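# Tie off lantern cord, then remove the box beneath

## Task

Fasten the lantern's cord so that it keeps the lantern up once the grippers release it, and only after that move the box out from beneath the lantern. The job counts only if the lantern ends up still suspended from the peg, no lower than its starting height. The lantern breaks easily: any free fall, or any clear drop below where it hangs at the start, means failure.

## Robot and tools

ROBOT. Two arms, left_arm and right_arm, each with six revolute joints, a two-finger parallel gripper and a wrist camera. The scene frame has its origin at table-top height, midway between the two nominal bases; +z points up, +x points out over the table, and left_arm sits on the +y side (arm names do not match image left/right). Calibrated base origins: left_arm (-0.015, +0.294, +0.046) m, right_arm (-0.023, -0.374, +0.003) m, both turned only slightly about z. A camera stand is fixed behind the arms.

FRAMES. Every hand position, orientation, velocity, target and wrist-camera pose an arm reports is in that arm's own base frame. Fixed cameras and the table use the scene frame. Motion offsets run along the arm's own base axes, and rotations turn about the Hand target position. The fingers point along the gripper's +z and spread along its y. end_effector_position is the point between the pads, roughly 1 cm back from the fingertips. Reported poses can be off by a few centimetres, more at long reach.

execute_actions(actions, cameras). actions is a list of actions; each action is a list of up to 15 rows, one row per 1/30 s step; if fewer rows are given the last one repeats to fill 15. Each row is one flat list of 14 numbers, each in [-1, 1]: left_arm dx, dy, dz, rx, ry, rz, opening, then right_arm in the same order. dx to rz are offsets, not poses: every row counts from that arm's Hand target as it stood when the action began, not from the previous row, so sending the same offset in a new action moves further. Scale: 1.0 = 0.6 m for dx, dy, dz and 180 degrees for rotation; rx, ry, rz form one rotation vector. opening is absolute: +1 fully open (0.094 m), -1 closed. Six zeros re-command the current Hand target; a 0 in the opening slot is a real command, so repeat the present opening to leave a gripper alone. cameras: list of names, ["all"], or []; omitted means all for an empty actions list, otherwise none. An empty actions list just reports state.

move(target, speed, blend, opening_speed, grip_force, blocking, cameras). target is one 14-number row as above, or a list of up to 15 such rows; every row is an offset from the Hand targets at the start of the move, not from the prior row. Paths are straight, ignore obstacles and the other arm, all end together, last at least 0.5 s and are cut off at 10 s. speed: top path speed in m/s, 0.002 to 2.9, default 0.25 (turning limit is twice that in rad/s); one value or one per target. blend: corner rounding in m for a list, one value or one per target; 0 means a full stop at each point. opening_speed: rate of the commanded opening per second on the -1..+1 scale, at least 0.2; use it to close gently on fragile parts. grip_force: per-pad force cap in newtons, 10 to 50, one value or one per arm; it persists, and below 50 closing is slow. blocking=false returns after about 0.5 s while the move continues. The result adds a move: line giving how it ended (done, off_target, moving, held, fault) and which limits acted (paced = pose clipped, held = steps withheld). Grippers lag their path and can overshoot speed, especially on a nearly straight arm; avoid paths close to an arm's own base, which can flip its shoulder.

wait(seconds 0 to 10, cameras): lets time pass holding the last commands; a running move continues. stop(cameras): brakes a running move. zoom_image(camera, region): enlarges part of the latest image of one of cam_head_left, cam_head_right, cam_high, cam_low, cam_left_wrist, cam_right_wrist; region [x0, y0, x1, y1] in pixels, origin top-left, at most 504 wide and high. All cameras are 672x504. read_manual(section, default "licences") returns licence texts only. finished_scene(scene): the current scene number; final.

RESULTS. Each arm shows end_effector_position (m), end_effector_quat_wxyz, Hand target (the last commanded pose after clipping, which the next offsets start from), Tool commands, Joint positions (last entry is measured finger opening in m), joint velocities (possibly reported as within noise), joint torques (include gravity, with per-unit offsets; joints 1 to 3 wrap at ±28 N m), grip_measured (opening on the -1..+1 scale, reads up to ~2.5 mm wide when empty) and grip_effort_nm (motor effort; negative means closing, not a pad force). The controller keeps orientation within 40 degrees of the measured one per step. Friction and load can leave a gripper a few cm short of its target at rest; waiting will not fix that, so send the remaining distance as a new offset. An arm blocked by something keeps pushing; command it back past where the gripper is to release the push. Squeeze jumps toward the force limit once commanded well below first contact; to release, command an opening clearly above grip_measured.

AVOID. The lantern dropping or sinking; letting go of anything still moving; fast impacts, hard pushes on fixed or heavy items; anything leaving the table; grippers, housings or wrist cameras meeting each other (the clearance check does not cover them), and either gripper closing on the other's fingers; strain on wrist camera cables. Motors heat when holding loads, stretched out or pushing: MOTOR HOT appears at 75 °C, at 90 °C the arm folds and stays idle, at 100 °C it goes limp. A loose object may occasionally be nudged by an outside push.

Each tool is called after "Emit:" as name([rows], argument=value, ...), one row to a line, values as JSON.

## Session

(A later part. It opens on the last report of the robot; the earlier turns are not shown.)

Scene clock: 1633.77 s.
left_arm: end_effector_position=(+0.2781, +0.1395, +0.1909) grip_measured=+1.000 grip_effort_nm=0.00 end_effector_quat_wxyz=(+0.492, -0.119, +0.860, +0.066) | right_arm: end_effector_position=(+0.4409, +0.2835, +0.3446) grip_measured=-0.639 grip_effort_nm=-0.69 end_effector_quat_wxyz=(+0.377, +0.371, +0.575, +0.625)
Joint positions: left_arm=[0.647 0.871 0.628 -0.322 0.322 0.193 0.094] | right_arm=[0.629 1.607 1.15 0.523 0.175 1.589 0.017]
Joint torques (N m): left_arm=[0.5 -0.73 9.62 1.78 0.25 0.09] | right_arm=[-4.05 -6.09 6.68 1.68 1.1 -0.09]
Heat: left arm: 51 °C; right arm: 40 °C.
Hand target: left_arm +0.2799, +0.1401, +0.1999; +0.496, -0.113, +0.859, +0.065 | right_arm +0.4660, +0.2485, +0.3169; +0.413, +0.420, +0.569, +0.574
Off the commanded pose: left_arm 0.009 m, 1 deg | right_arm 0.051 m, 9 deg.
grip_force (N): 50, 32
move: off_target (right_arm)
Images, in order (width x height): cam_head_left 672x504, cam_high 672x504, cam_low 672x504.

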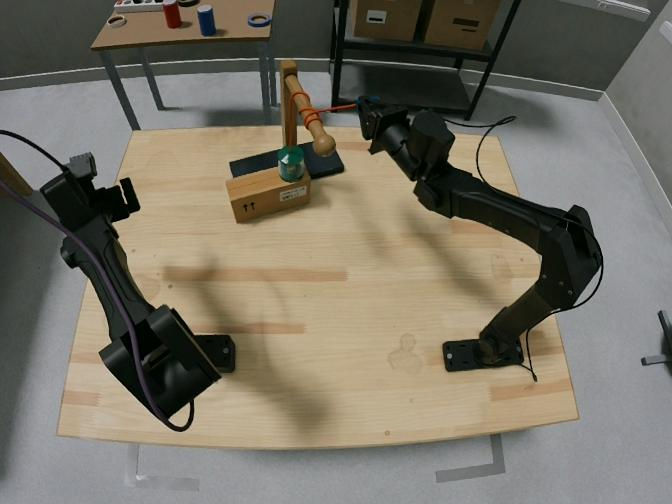

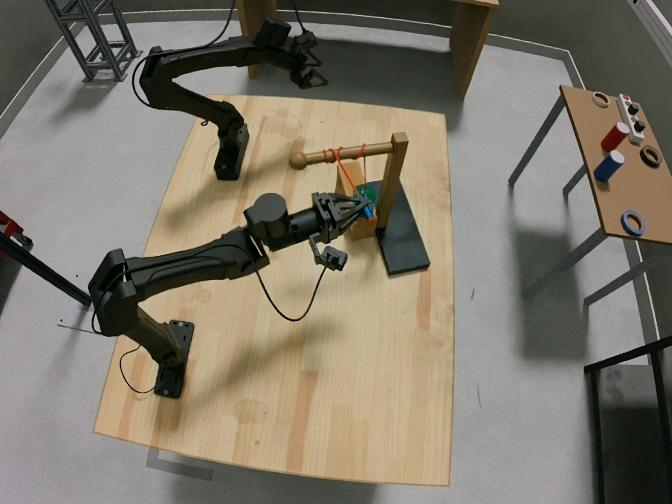

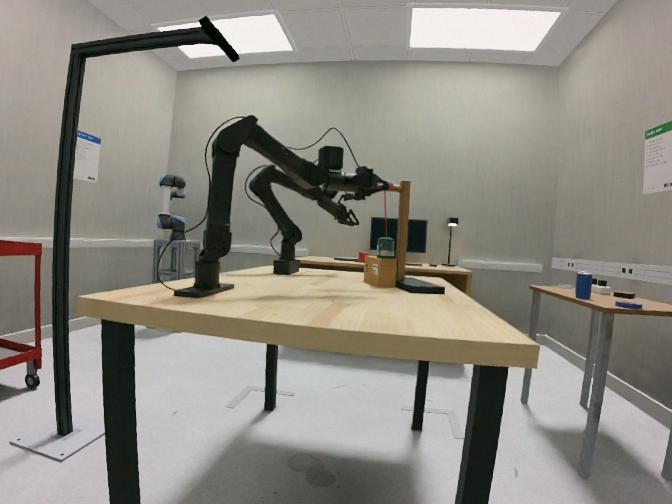

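Emit:
wait(seconds=0.1, cameras=["cam_right_wrist","cam_head_right","cam_head_left"])

Emit:
zoom_image(camera="cam_head_right", region=[220, 40, 380, 220])

Emit:
zoom_image(camera="cam_head_left", region=[270, 60, 350, 190])

Scene clock: 1682.33 s.
left_arm: end_effector_position=(+0.2781, +0.1395, +0.1909) grip_measured=+1.000 grip_effort_nm=0.00 end_effector_quat_wxyz=(+0.492, -0.119, +0.860, +0.066) | right_arm: end_effector_position=(+0.4409, +0.2835, +0.3446) grip_measured=-0.639 grip_effort_nm=-0.69 end_effector_quat_wxyz=(+0.377, +0.371, +0.575, +0.625)
Joint positions: left_arm=[0.647 0.871 0.628 -0.322 0.322 0.193 0.094] | right_arm=[0.629 1.607 1.15 0.523 0.175 1.589 0.017]
Joint torques (N m): left_arm=[0.54 -0.73 9.65 1.79 0.25 0.06] | right_arm=[-3.99 -6.09 6.64 1.67 1.1 -0.08]
Heat: left arm: 51 °C; right arm: 38 °C.
Hand target: left_arm +0.2799, +0.1401, +0.1999; +0.496, -0.113, +0.859, +0.065 | right_arm +0.4660, +0.2485, +0.3169; +0.413, +0.420, +0.569, +0.573
Tool commands: left_gripper/opening=+1.0 right_gripper/opening=-0.75
Off the commanded pose: left_arm 0.009 m, 1 deg | right_arm 0.051 m, 9 deg.
grip_force (N): 50, 32
wait: 0.10 s; at rest from the start
Images, in order (width x height): cam_head_left 672x504, cam_head_right 672x504, cam_right_wrist 672x504.

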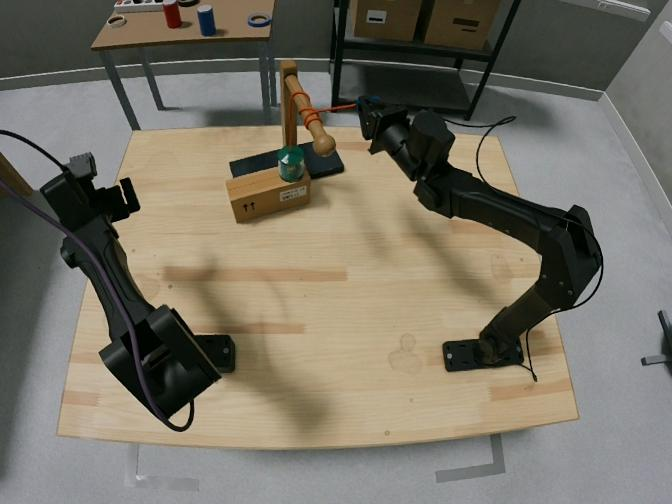

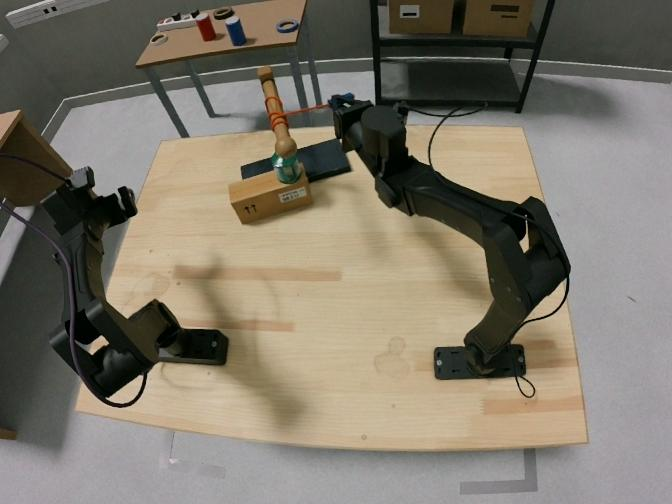

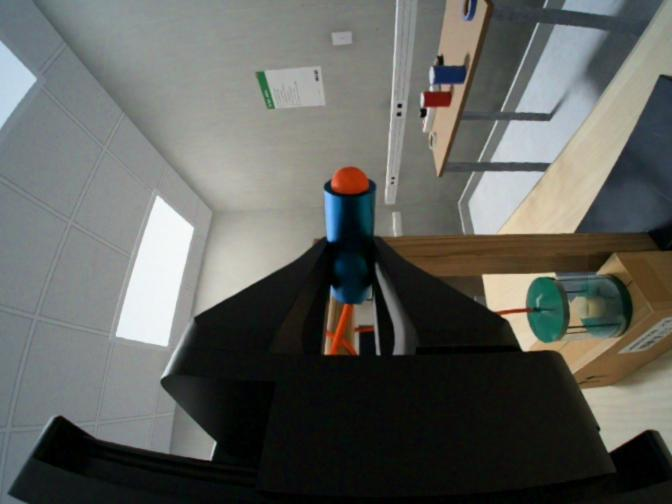

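Scaled by 2.800 from the camera's 672x504 image, which has a finer 960x720 frame.

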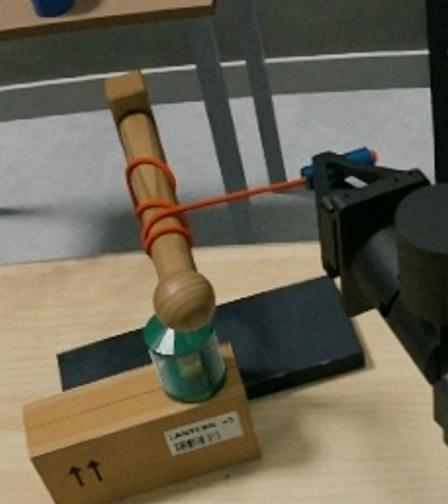

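Scaled by 3.877 from the camera's 672x504 image, which has a finer 960x720 frame.

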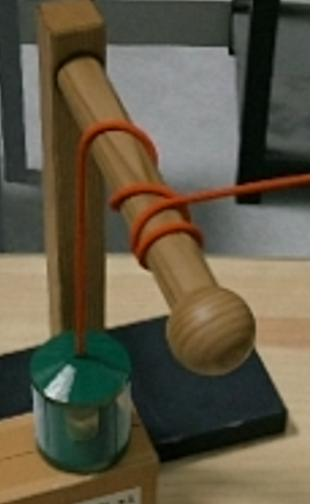

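Emit:
zoom_image(camera="cam_head_left", region=[210, 130, 350, 230])

Emit:
zoom_image(camera="cam_head_right", region=[210, 130, 370, 230])

Scaled by 3.600 from the camera's 672x504 image, which has a finer 960x720 frame.

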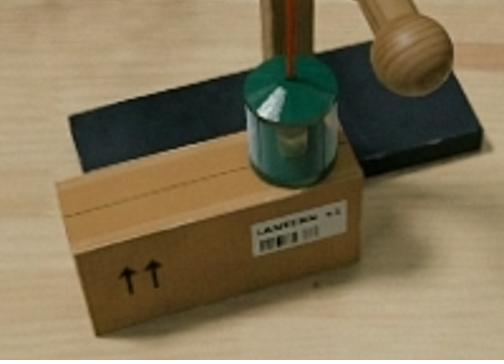

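Scaled by 3.150 from the camera's 672x504 image, which has a finer 960x720 frame.

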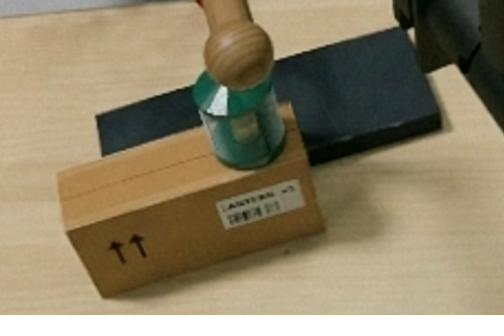

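Emit:
wait(seconds=0.1, cameras=["cam_left_wrist"])

Emit:
zoom_image(camera="cam_left_wrist", region=[500, 160, 672, 340])

Scene clock: 1874.00 s.
left_arm: end_effector_position=(+0.2781, +0.1395, +0.1909) grip_measured=+1.000 grip_effort_nm=0.00 end_effector_quat_wxyz=(+0.492, -0.119, +0.860, +0.066) | right_arm: end_effector_position=(+0.4409, +0.2835, +0.3446) grip_measured=-0.639 grip_effort_nm=-0.69 end_effector_quat_wxyz=(+0.377, +0.371, +0.575, +0.625)
Joint positions: left_arm=[0.647 0.871 0.628 -0.322 0.322 0.193 0.094] | right_arm=[0.629 1.607 1.15 0.523 0.175 1.589 0.017]
Joint torques (N m): left_arm=[0.54 -0.69 9.61 1.79 0.24 0.07] | right_arm=[-4 -6.12 6.68 1.68 1.13 -0.09]
Heat: left arm: 54 °C; right arm: 36 °C.
Hand target: left_arm +0.2799, +0.1401, +0.1999; +0.496, -0.113, +0.859, +0.065 | right_arm +0.4660, +0.2485, +0.3169; +0.413, +0.420, +0.569, +0.573
Tool commands: left_gripper/opening=+1.0 right_gripper/opening=-0.75
Off the commanded pose: left_arm 0.009 m, 1 deg | right_arm 0.051 m, 9 deg.
grip_force (N): 50, 32
wait: 0.10 s; at rest from the start
Images, in order (width x height): cam_left_wrist 672x504.

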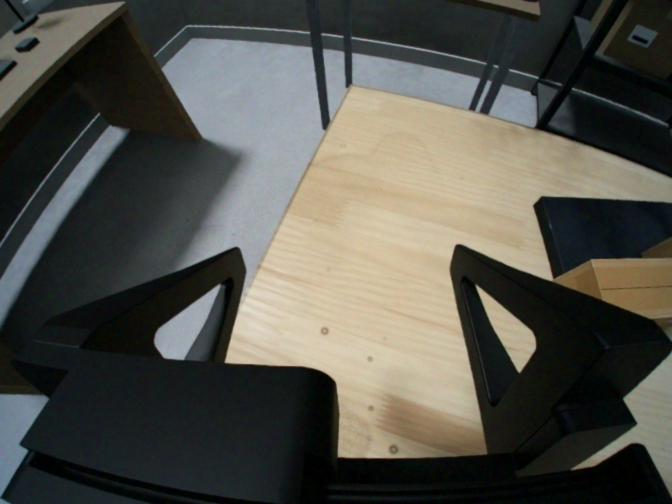

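Scaled by 2.800 from the camera's 672x504 image, which has a finer 960x720 frame.

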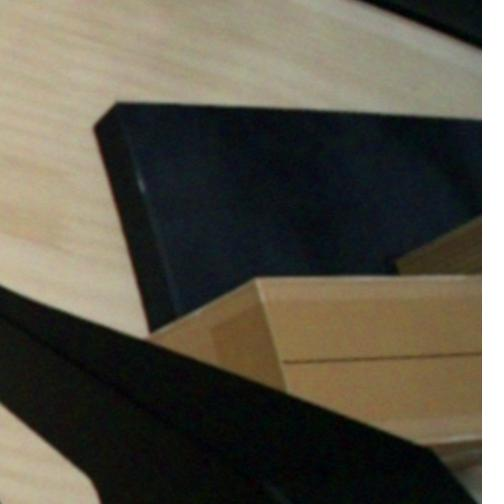

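Emit:
move([
  [0.0628,-0.1070,-0.0432,0.0370,0.0641,-0.4965,1,0,0,0,0,0,0,-0.75],
  [0.0928,-0.2097,-0.1515,0.0370,0.0641,-0.4965,1,0,0,0,0,0,0,-0.75],
], speed=0.2, blend=[0.03,0], grip_force=[50,32], cameras=["cam_left_wrist","cam_head_left","cam_head_right"])

Scene clock: 1947.63 s.
left_arm: end_effector_position=(+0.3344, +0.0173, +0.1085) grip_measured=+1.000 grip_effort_nm=0.01 end_effector_quat_wxyz=(+0.310, +0.561, +0.728, -0.242) | right_arm: end_effector_position=(+0.4409, +0.2835, +0.3446) grip_measured=-0.639 grip_effort_nm=-0.69 end_effector_quat_wxyz=(+0.377, +0.371, +0.575, +0.625)
Joint positions: left_arm=[0.441 1.899 1.391 -1.259 0.79 1.836 0.094] | right_arm=[0.629 1.607 1.15 0.523 0.175 1.589 0.017]
Joint torques (N m): left_arm=[0.24 -8.92 4.04 0.14 0.8 -0.09] | right_arm=[-4.05 -6.06 6.68 1.69 1.12 -0.08]
Heat: left arm: 54 °C; right arm: 36 °C.
Hand target: left_arm +0.3356, +0.0143, +0.1091; +0.323, +0.554, +0.726, -0.246 | right_arm +0.4660, +0.2485, +0.3169; +0.413, +0.420, +0.569, +0.573
Off the commanded pose: left_arm 0.003 m, 2 deg | right_arm 0.051 m, 9 deg.
grip_force (N): 50, 32
move: off_target (right_arm)
Images, in order (width x height): cam_head_left 672x504, cam_head_right 672x504, cam_left_wrist 672x504.

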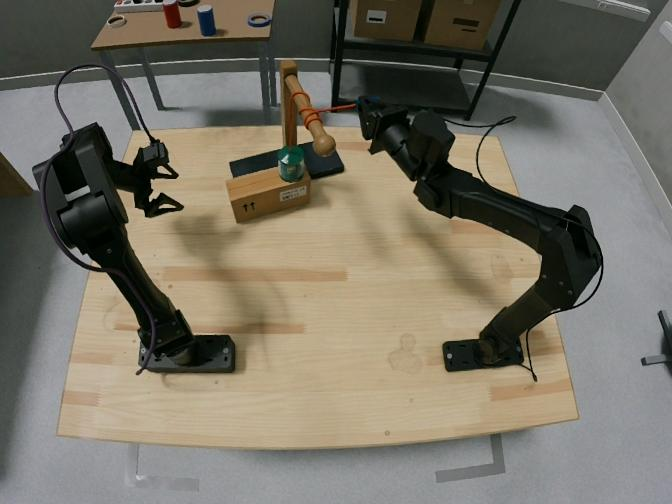

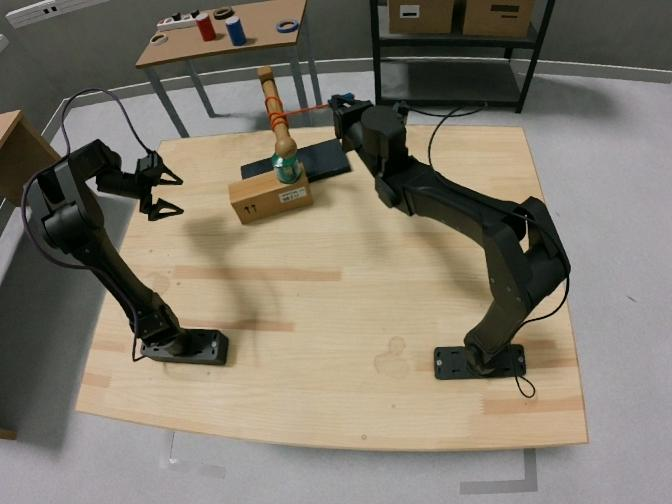

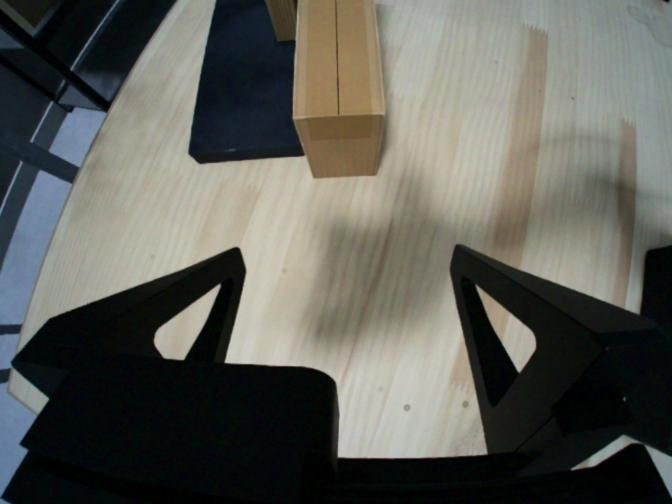

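Emit:
move(target=[0.0535,-0.1368,-0.0897,0,0,0.0094,1,0,0,0,0,0,0,-0.75], speed=0.12, grip_force=[50,32], cameras=["cam_left_wrist","cam_head_left","cam_low"])

Scene clock: 2024.23 s.
left_arm: end_effector_position=(+0.3685, -0.0654, +0.0556) grip_measured=+1.000 grip_effort_nm=0.00 end_effector_quat_wxyz=(+0.320, +0.547, +0.737, -0.236) | right_arm: end_effector_position=(+0.4409, +0.2835, +0.3446) grip_measured=-0.639 grip_effort_nm=-0.69 end_effector_quat_wxyz=(+0.377, +0.371, +0.575, +0.625)
Joint positions: left_arm=[0.178 1.899 1.164 -0.711 0.81 1.402 0.094] | right_arm=[0.629 1.607 1.15 0.523 0.175 1.589 0.017]
Joint torques (N m): left_arm=[0.13 -8.75 4.4 0.76 0.67 -0.04] | right_arm=[-3.93 -6.04 6.68 1.68 1.11 -0.11]
Heat: left arm: 47 °C; right arm: 36 °C.
Hand target: left_arm +0.3677, -0.0679, +0.0553; +0.327, +0.544, +0.734, -0.242 | right_arm +0.4660, +0.2485, +0.3169; +0.413, +0.420, +0.569, +0.573
Off the commanded pose: left_arm 0.003 m, 1 deg | right_arm 0.051 m, 9 deg.
grip_force (N): 50, 32
move: off_target (right_arm)
Images, in order (width x height): cam_head_left 672x504, cam_low 672x504, cam_left_wrist 672x504.

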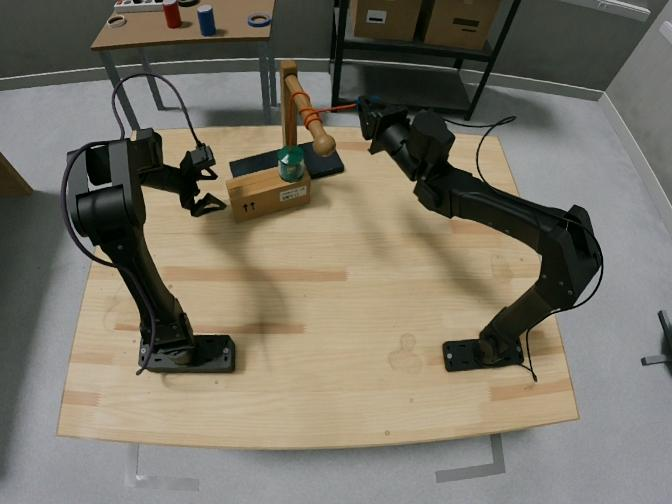

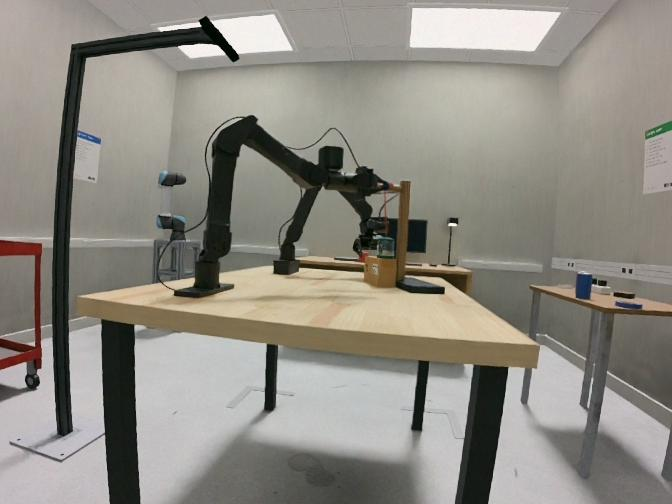

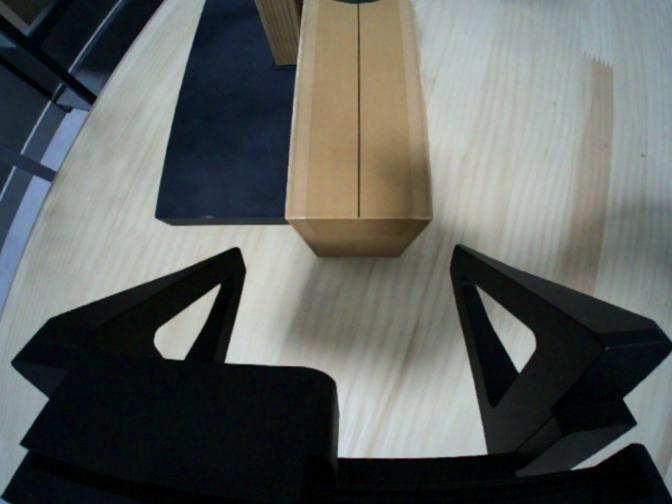

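Emit:
move(target=[0.0158,-0.0790,-0.0693,0,0,0,1,0,0,0,0,0,0,-0.75], speed=0.06, grip_force=[50,32], cameras=["cam_left_wrist","cam_head_left","cam_high"])

Scene clock: 2055.13 s.
left_arm: end_effector_position=(+0.3814, -0.1126, +0.0246) grip_measured=+1.000 grip_effort_nm=0.00 end_effector_quat_wxyz=(+0.333, +0.548, +0.732, -0.230) | right_arm: end_effector_position=(+0.4409, +0.2835, +0.3446) grip_measured=-0.639 grip_effort_nm=-0.69 end_effector_quat_wxyz=(+0.377, +0.371, +0.575, +0.625)
Joint positions: left_arm=[0.038 1.946 1.063 -0.387 0.789 1.197 0.094] | right_arm=[0.629 1.607 1.15 0.523 0.175 1.589 0.017]
Joint torques (N m): left_arm=[-0.14 -7.02 4.23 1.09 0.55 -0.08] | right_arm=[-4.07 -6.02 6.65 1.69 1.1 -0.1]
Heat: left arm: 46 °C; right arm: 36 °C.
Hand target: left_arm +0.3772, -0.1152, +0.0136; +0.327, +0.544, +0.734, -0.242 | right_arm +0.4660, +0.2485, +0.3169; +0.413, +0.420, +0.569, +0.573
Off the commanded pose: left_arm 0.012 m, 2 deg | right_arm 0.051 m, 9 deg.
grip_force (N): 50, 32
move: off_target (left_arm, right_arm)
Images, in order (width x height): cam_head_left 672x504, cam_high 672x504, cam_left_wrist 672x504.

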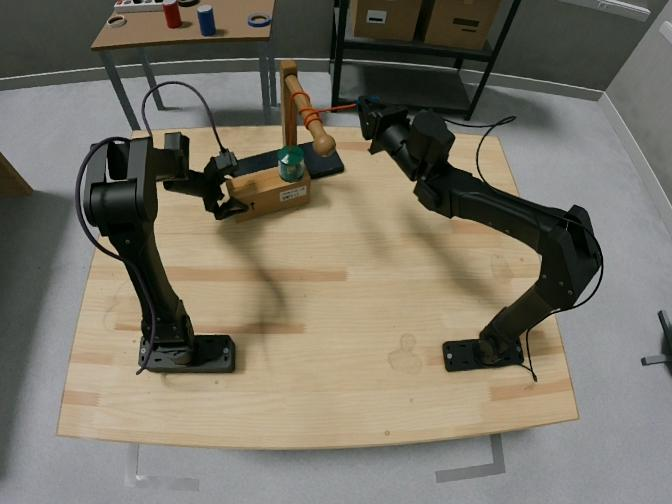

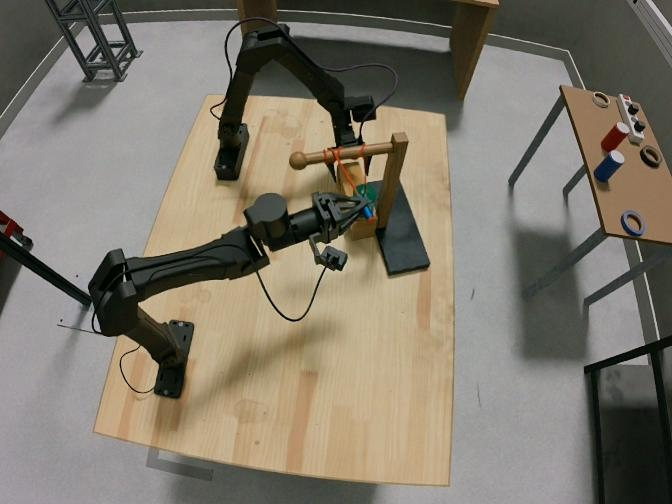

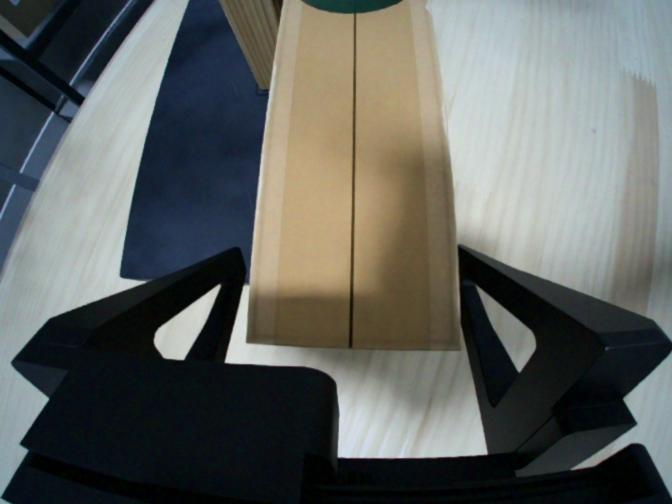

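Emit:
move(target=[0,0,0,0,0,0,0.25,0,0,0,0,0,0,-0.75], speed=0.06, opening_speed=0.3, grip_force=[25,32], cameras=["cam_left_wrist","cam_head_left"])

Emit:
zoom_image(camera="cam_head_left", region=[200, 60, 360, 230])

Scene clock: 2076.47 s.
left_arm: end_effector_position=(+0.3815, -0.1126, +0.0246) grip_measured=+0.350 grip_effort_nm=-0.56 end_effector_quat_wxyz=(+0.333, +0.548, +0.732, -0.230) | right_arm: end_effector_position=(+0.4409, +0.2835, +0.3446) grip_measured=-0.639 grip_effort_nm=-0.69 end_effector_quat_wxyz=(+0.377, +0.371, +0.575, +0.625)
Joint positions: left_arm=[0.038 1.946 1.063 -0.387 0.789 1.196 0.063] | right_arm=[0.629 1.607 1.15 0.523 0.175 1.589 0.017]
Joint torques (N m): left_arm=[-0.13 -7.01 4.26 1.08 0.56 -0.07] | right_arm=[-3.99 -6.06 6.65 1.68 1.1 -0.09]
Heat: left arm: 46 °C; right arm: 36 °C.
Hand target: left_arm +0.3772, -0.1152, +0.0137; +0.327, +0.544, +0.734, -0.242 | right_arm +0.4660, +0.2485, +0.3169; +0.413, +0.420, +0.569, +0.573
Off the commanded pose: left_arm 0.012 m, 2 deg | right_arm 0.051 m, 9 deg.
grip_force (N): 25, 32
move: off_target (left_arm, right_arm)
Images, in order (width x height): cam_head_left 672x504, cam_left_wrist 672x504.

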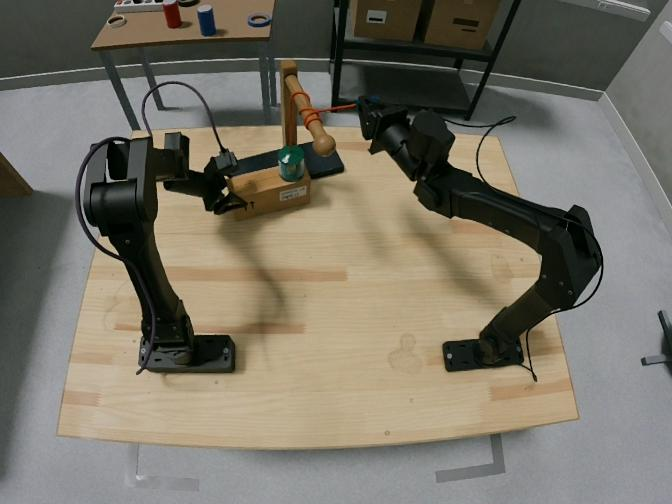

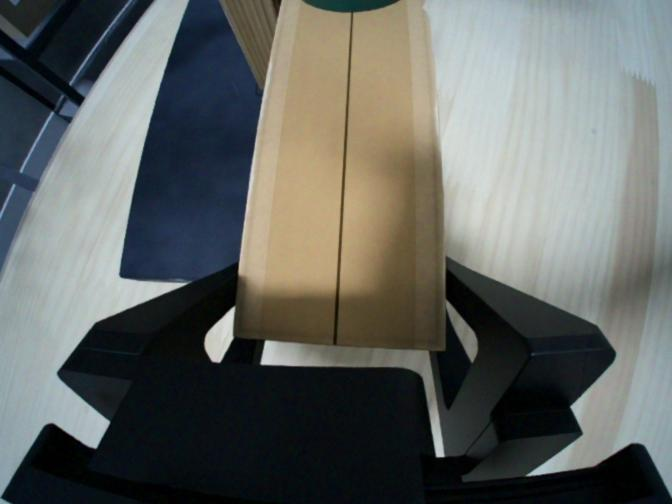

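Scaled by 2.965 from the camera's 672x504 image, which has a finer 960x720 frame.

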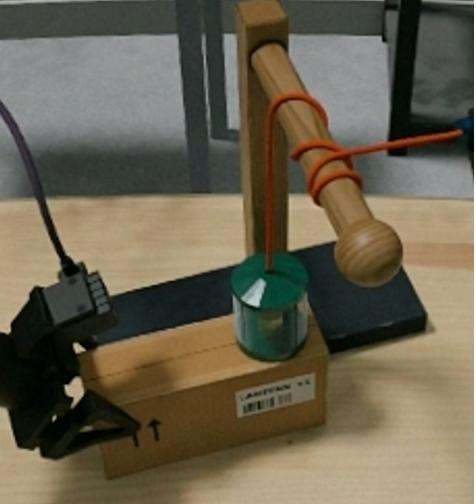

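Emit:
move(target=[-0.0130,0.0483,0,0,0,0,0.25,0,0,0,0,0,0,-0.75], speed=0.03, grip_force=[30,32], cameras=["cam_left_wrist","cam_head_left","cam_low"])

Emit:
zoom_image(camera="cam_head_left", region=[200, 60, 360, 230])

Emit:
zoom_image(camera="cam_low", region=[330, 160, 450, 300])

Scene clock: 2118.93 s.
left_arm: end_effector_position=(+0.3774, -0.0879, +0.0243) grip_measured=+0.342 grip_effort_nm=-0.66 end_effector_quat_wxyz=(+0.337, +0.545, +0.733, -0.228) | right_arm: end_effector_position=(+0.4409, +0.2835, +0.3446) grip_measured=-0.639 grip_effort_nm=-0.69 end_effector_quat_wxyz=(+0.377, +0.371, +0.575, +0.625)
Joint positions: left_arm=[0.113 1.946 1.063 -0.445 0.812 1.288 0.063] | right_arm=[0.629 1.607 1.15 0.523 0.175 1.589 0.017]
Joint torques (N m): left_arm=[1.06 -7.01 4.46 0.58 0.57 0.25] | right_arm=[-3.97 -6.15 6.57 1.68 1.11 -0.11]
Heat: left arm: 45 °C; right arm: 36 °C.
Hand target: left_arm +0.3694, -0.0863, +0.0137; +0.327, +0.544, +0.734, -0.242 | right_arm +0.4660, +0.2485, +0.3169; +0.413, +0.420, +0.569, +0.573
Off the commanded pose: left_arm 0.013 m, 2 deg | right_arm 0.051 m, 9 deg.
grip_force (N): 30, 32
move: off_target (left_arm, right_arm)
Images, in order (width x height): cam_head_left 672x504, cam_low 672x504, cam_left_wrist 672x504.

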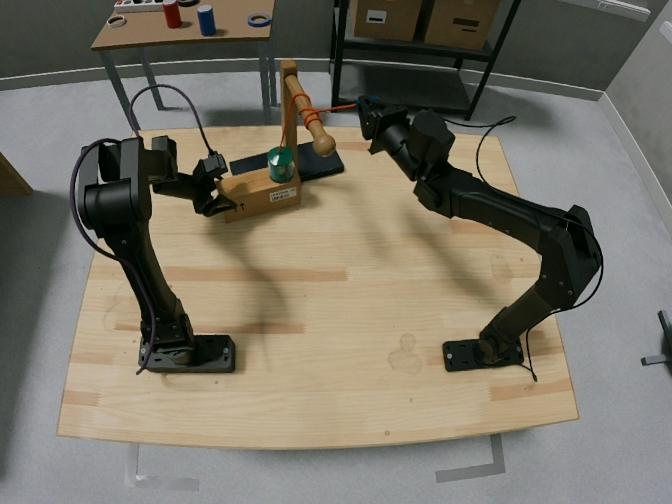

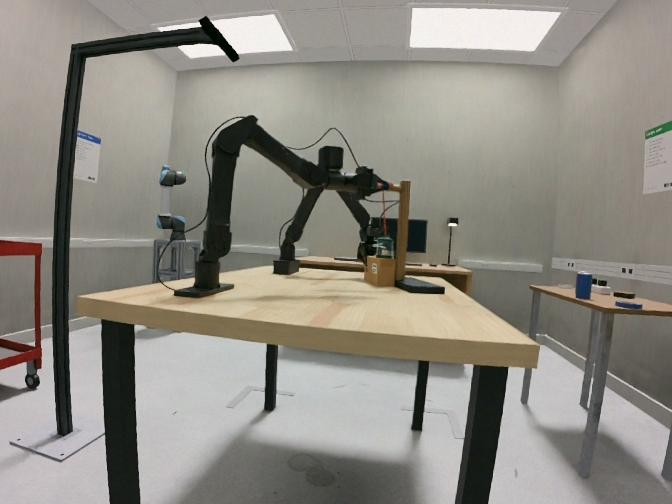

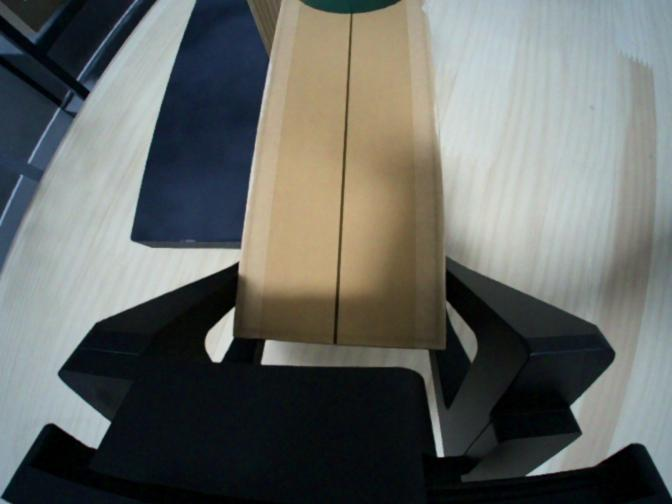

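Scaled by 2.965 from the camera's 672x504 image, which has a finer 960x720 frame.

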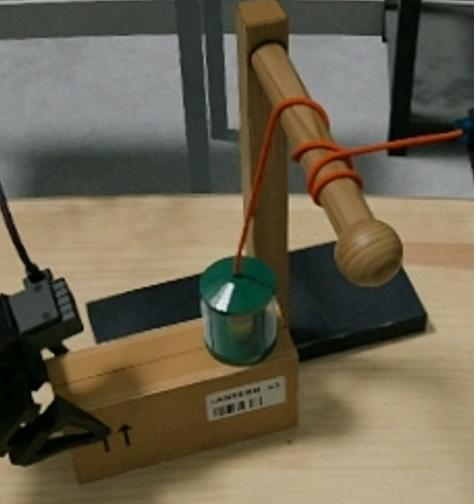

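Scaled by 3.600 from the camera's 672x504 image, which has a finer 960x720 frame.

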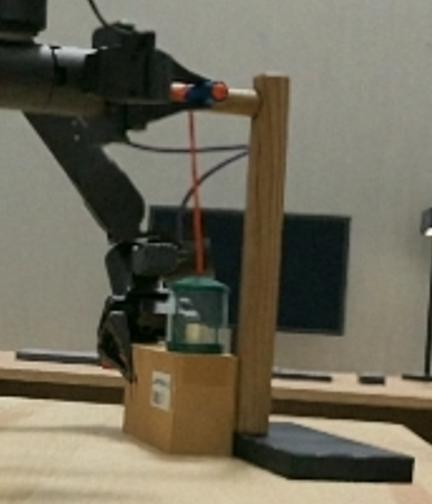

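Emit:
move(target=[-0.0130,0.0483,0,0,0,0,0.25,0,0,0,0,0,0,-0.75], speed=0.03, grip_force=[30,32], cameras=["cam_left_wrist","cam_head_left","cam_low"])

Emit:
zoom_image(camera="cam_head_left", region=[200, 60, 360, 230])

Emit:
zoom_image(camera="cam_low", region=[330, 160, 450, 300])

Scene clock: 2144.77 s.
left_arm: end_effector_position=(+0.3653, -0.0608, +0.0240) grip_measured=+0.342 grip_effort_nm=-0.66 end_effector_quat_wxyz=(+0.339, +0.546, +0.730, -0.231) | right_arm: end_effector_position=(+0.4409, +0.2835, +0.3446) grip_measured=-0.639 grip_effort_nm=-0.69 end_effector_quat_wxyz=(+0.377, +0.371, +0.575, +0.625)
Joint positions: left_arm=[0.202 1.946 1.063 -0.545 0.837 1.424 0.063] | right_arm=[0.629 1.607 1.15 0.523 0.175 1.589 0.017]
Joint torques (N m): left_arm=[1.07 -6.16 5.89 0.31 0.45 0.19] | right_arm=[-3.99 -6.12 6.58 1.69 1.1 -0.1]
Heat: left arm: 45 °C; right arm: 36 °C.
Hand target: left_arm +0.3616, -0.0572, +0.0137; +0.327, +0.544, +0.734, -0.242 | right_arm +0.4660, +0.2485, +0.3169; +0.413, +0.420, +0.569, +0.573
Off the commanded pose: left_arm 0.012 m, 2 deg | right_arm 0.051 m, 9 deg.
grip_force (N): 30, 32
move: off_target (left_arm, right_arm)
Images, in order (width x height): cam_head_left 672x504, cam_low 672x504, cam_left_wrist 672x504.

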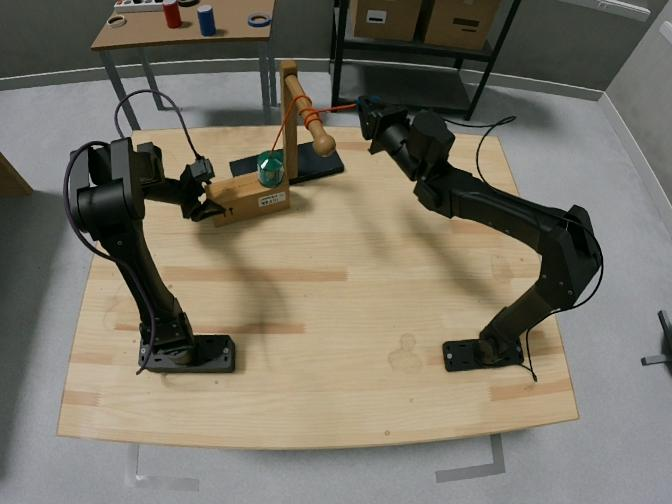

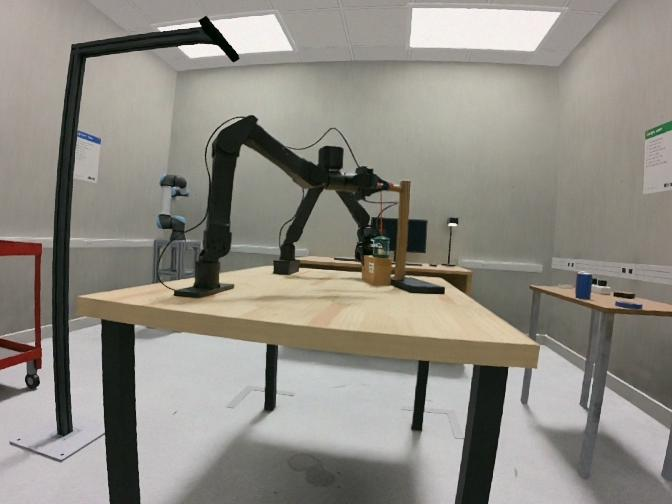

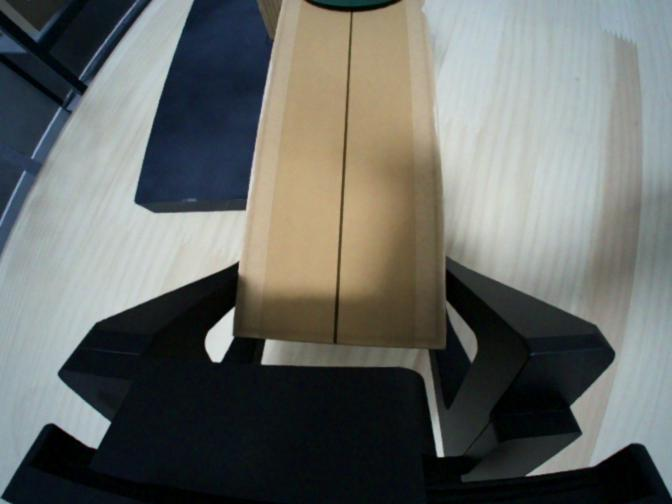

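Scaled by 2.965 from the camera's 672x504 image, which has a finer 960x720 frame.

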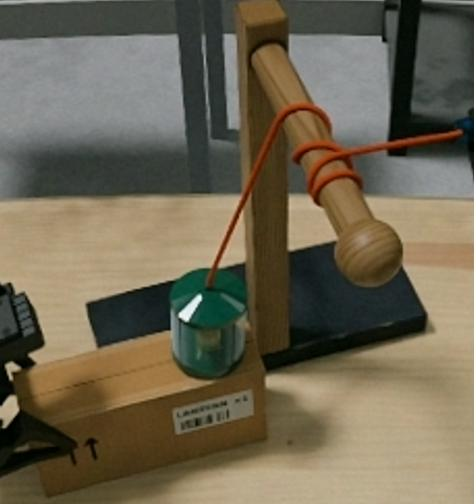

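Scaled by 3.600 from the camera's 672x504 image, which has a finer 960x720 frame.

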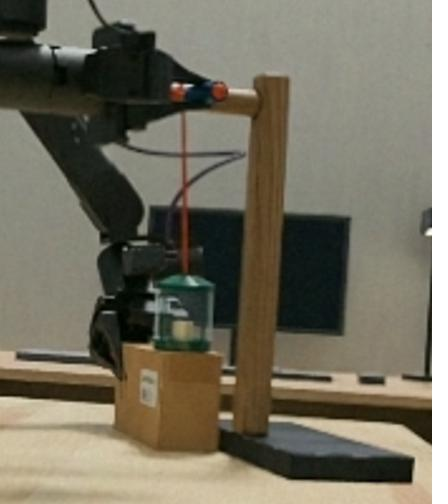

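Emit:
move(target=[0.0260,-0.0990,0,0,0,0,0.25,0,0,0,0,0,0,-0.75], speed=0.05, grip_force=[30,32], cameras=["cam_head_left","cam_low","cam_left_wrist"])

Emit:
zoom_image(camera="cam_head_left", region=[200, 60, 360, 230])

Scene clock: 2561.70 s.
left_arm: end_effector_position=(+0.3807, -0.1123, +0.0245) grip_measured=+0.341 grip_effort_nm=-0.66 end_effector_quat_wxyz=(+0.332, +0.547, +0.733, -0.231) | right_arm: end_effector_position=(+0.4409, +0.2835, +0.3446) grip_measured=-0.639 grip_effort_nm=-0.69 end_effector_quat_wxyz=(+0.377, +0.371, +0.575, +0.625)
Joint positions: left_arm=[0.04 1.946 1.063 -0.392 0.791 1.199 0.063] | right_arm=[0.629 1.607 1.15 0.523 0.175 1.589 0.017]
Joint torques (N m): left_arm=[-0.75 -7.09 4.1 1.2 0.53 -0.15] | right_arm=[-3.93 -6.12 6.75 1.67 1.09 -0.1]
Heat: left arm: 42 °C; right arm: 36 °C.
Hand target: left_arm +0.3772, -0.1166, +0.0137; +0.327, +0.544, +0.734, -0.242 | right_arm +0.4660, +0.2485, +0.3169; +0.413, +0.420, +0.569, +0.573
Off the commanded pose: left_arm 0.012 m, 1 deg | right_arm 0.051 m, 9 deg.
grip_force (N): 30, 32
move: off_target (left_arm, right_arm)
Images, in order (width x height): cam_head_left 672x504, cam_low 672x504, cam_left_wrist 672x504.

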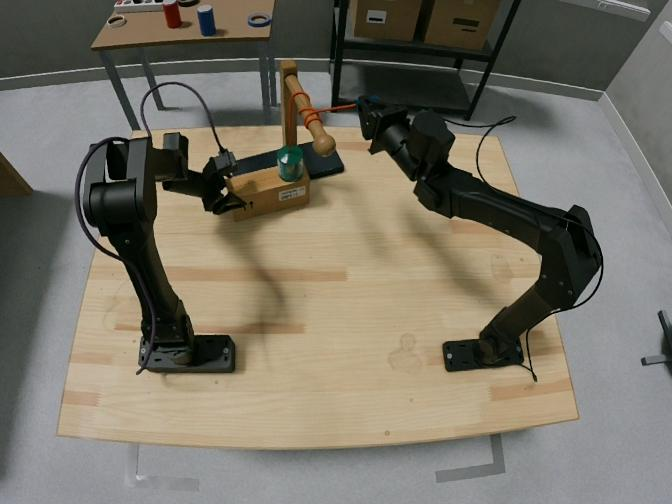

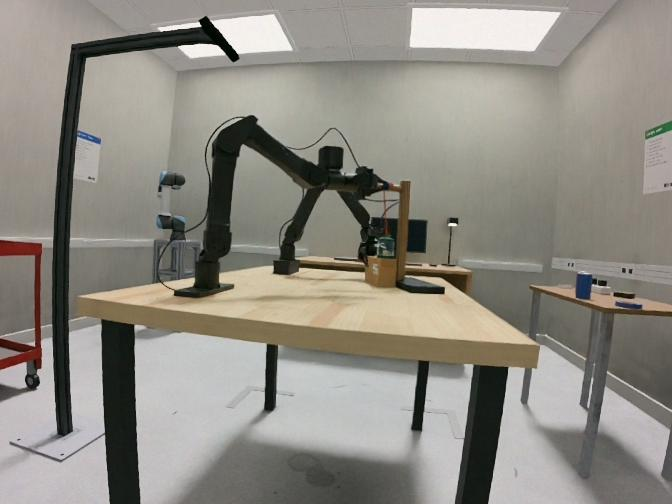

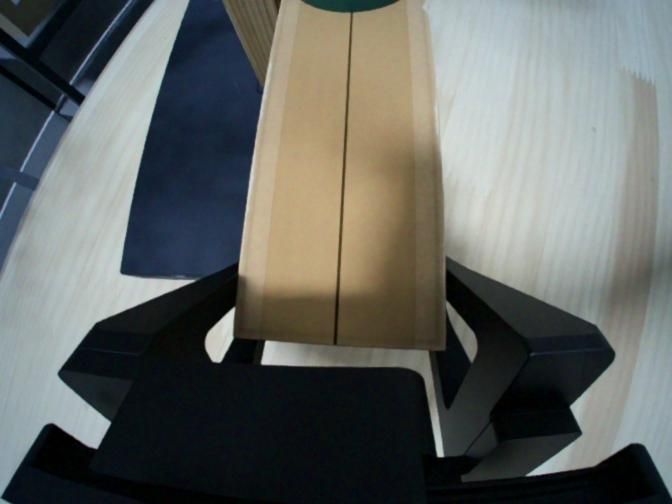

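Scaled by 2.965 from the camera's 672x504 image, which has a finer 960x720 frame.

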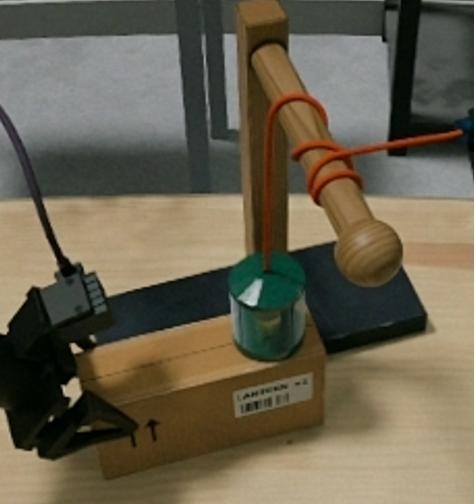

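Emit:
execute_actions(actions=[], cameras=["cam_head_left","cam_high","cam_low"])

Scene clock: 2602.37 s.
left_arm: end_effector_position=(+0.3807, -0.1123, +0.0245) grip_measured=+0.341 grip_effort_nm=-0.66 end_effector_quat_wxyz=(+0.332, +0.547, +0.733, -0.231) | right_arm: end_effector_position=(+0.4409, +0.2835, +0.3446) grip_measured=-0.639 grip_effort_nm=-0.69 end_effector_quat_wxyz=(+0.377, +0.371, +0.575, +0.625)
Joint positions: left_arm=[0.04 1.946 1.063 -0.392 0.791 1.199 0.063] | right_arm=[0.629 1.607 1.15 0.523 0.175 1.589 0.017]
Joint velocities: within noise
Joint torques (N m): left_arm=[-0.76 -7.12 4.12 1.19 0.53 -0.15] | right_arm=[-4.01 -6.11 6.68 1.67 1.11 -0.1]
Heat: left arm: 41 °C; right arm: 36 °C.
Hand target: left_arm +0.3772, -0.1166, +0.0137; +0.327, +0.544, +0.734, -0.242 | right_arm +0.4660, +0.2485, +0.3169; +0.413, +0.420, +0.569, +0.573
Tool commands: left_gripper/opening=+0.25 right_gripper/opening=-0.75
Off the commanded pose: left_arm 0.012 m, 1 deg | right_arm 0.051 m, 9 deg.
grip_force (N): 30, 32
Images, in order (width x height): cam_head_left 672x504, cam_high 672x504, cam_low 672x504.

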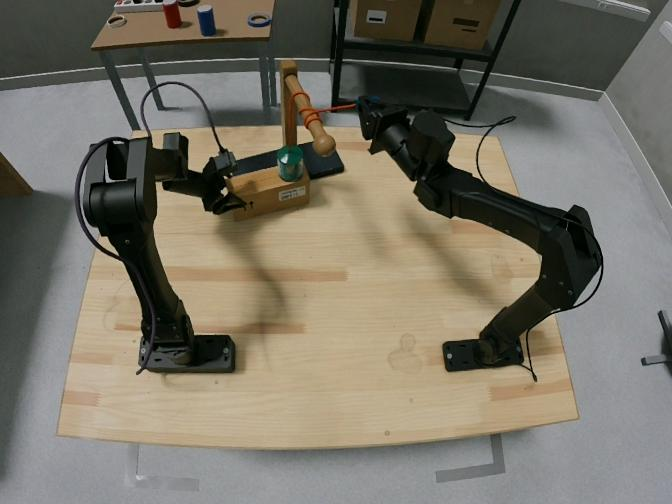

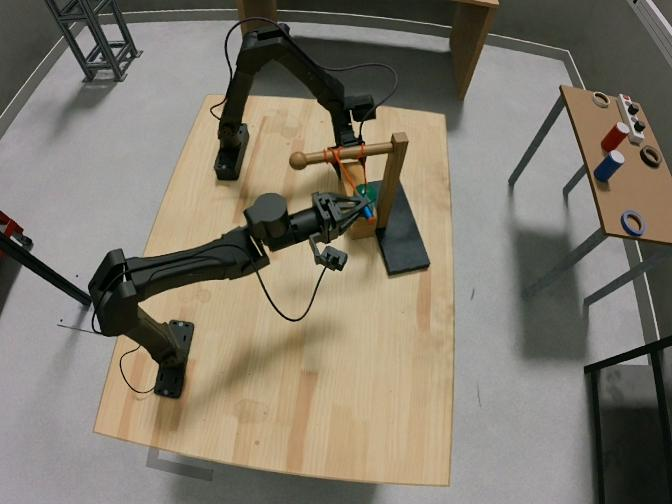

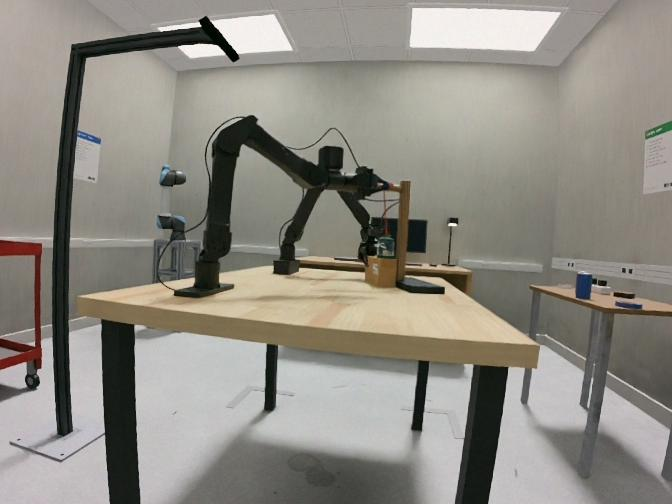

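Emit:
move([
  [0.003,0.0072,0.018,0,0,0,0.25,0,0,0,0,0,0,-0.75],
  [0.003,0.0072,0.018,0,0,0,1.0,0,0,0,0,0,0,-0.75],
  [-0.0158,0.0812,0.0693,0,0,0,1.0,0,0,0,0,0,0,-0.75],
  [-0.0693,0.2182,0.159,0,0,0,1.0,0,0,0,0,0,0,-0.75],
  [-0.1287,0.3943,0.3105,0,0,0,1.0,0,0,0,0,0,0,-0.75],
], speed=0.15, blend=[0,0,0.02,0.03,0], grip_force=[30,32], cameras=["cam_head_left"])

Scene clock: 2799.47 s.
left_arm: end_effector_position=(+0.3009, +0.1228, +0.1846) grip_measured=+0.998 grip_effort_nm=0.14 end_effector_quat_wxyz=(+0.344, +0.509, +0.774, -0.151) | right_arm: end_effector_position=(+0.4409, +0.2835, +0.3446) grip_measured=-0.639 grip_effort_nm=-0.69 end_effector_quat_wxyz=(+0.377, +0.371, +0.575, +0.625)
Joint positions: left_arm=[0.773 1.827 1.622 -1.553 0.752 2.01 0.094] | right_arm=[0.629 1.607 1.15 0.523 0.175 1.589 0.017]
Joint torques (N m): left_arm=[-0.03 -10.51 7.25 -0.33 0.59 0.07] | right_arm=[-4 -6.06 6.71 1.66 1.11 -0.11]
Heat: left arm: 39 °C; right arm: 36 °C.
Hand target: left_arm +0.3000, +0.1199, +0.2000; +0.327, +0.544, +0.734, -0.242 | right_arm +0.4660, +0.2485, +0.3169; +0.413, +0.420, +0.569, +0.573
Off the commanded pose: left_arm 0.016 m, 12 deg | right_arm 0.051 m, 9 deg.
joint sent to its limit (left arm) — joint 4 (wrist pitch), lower limit. The joint targets are off in orientation, not in position.
grip_force (N): 30, 32
move: off_target (left_arm, right_arm)
Images, in order (width x height): cam_head_left 672x504.

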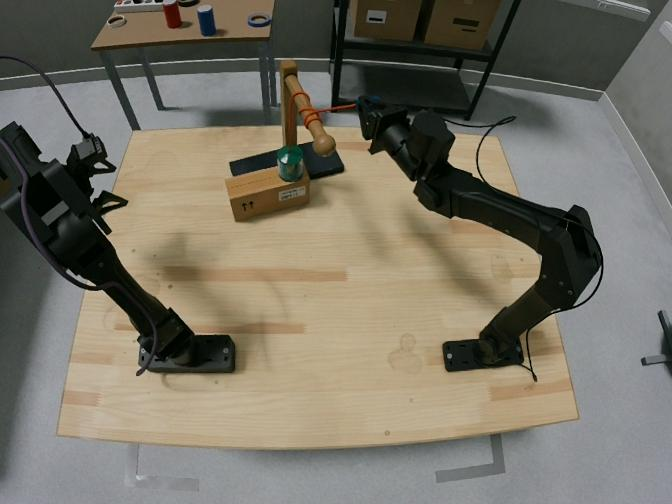

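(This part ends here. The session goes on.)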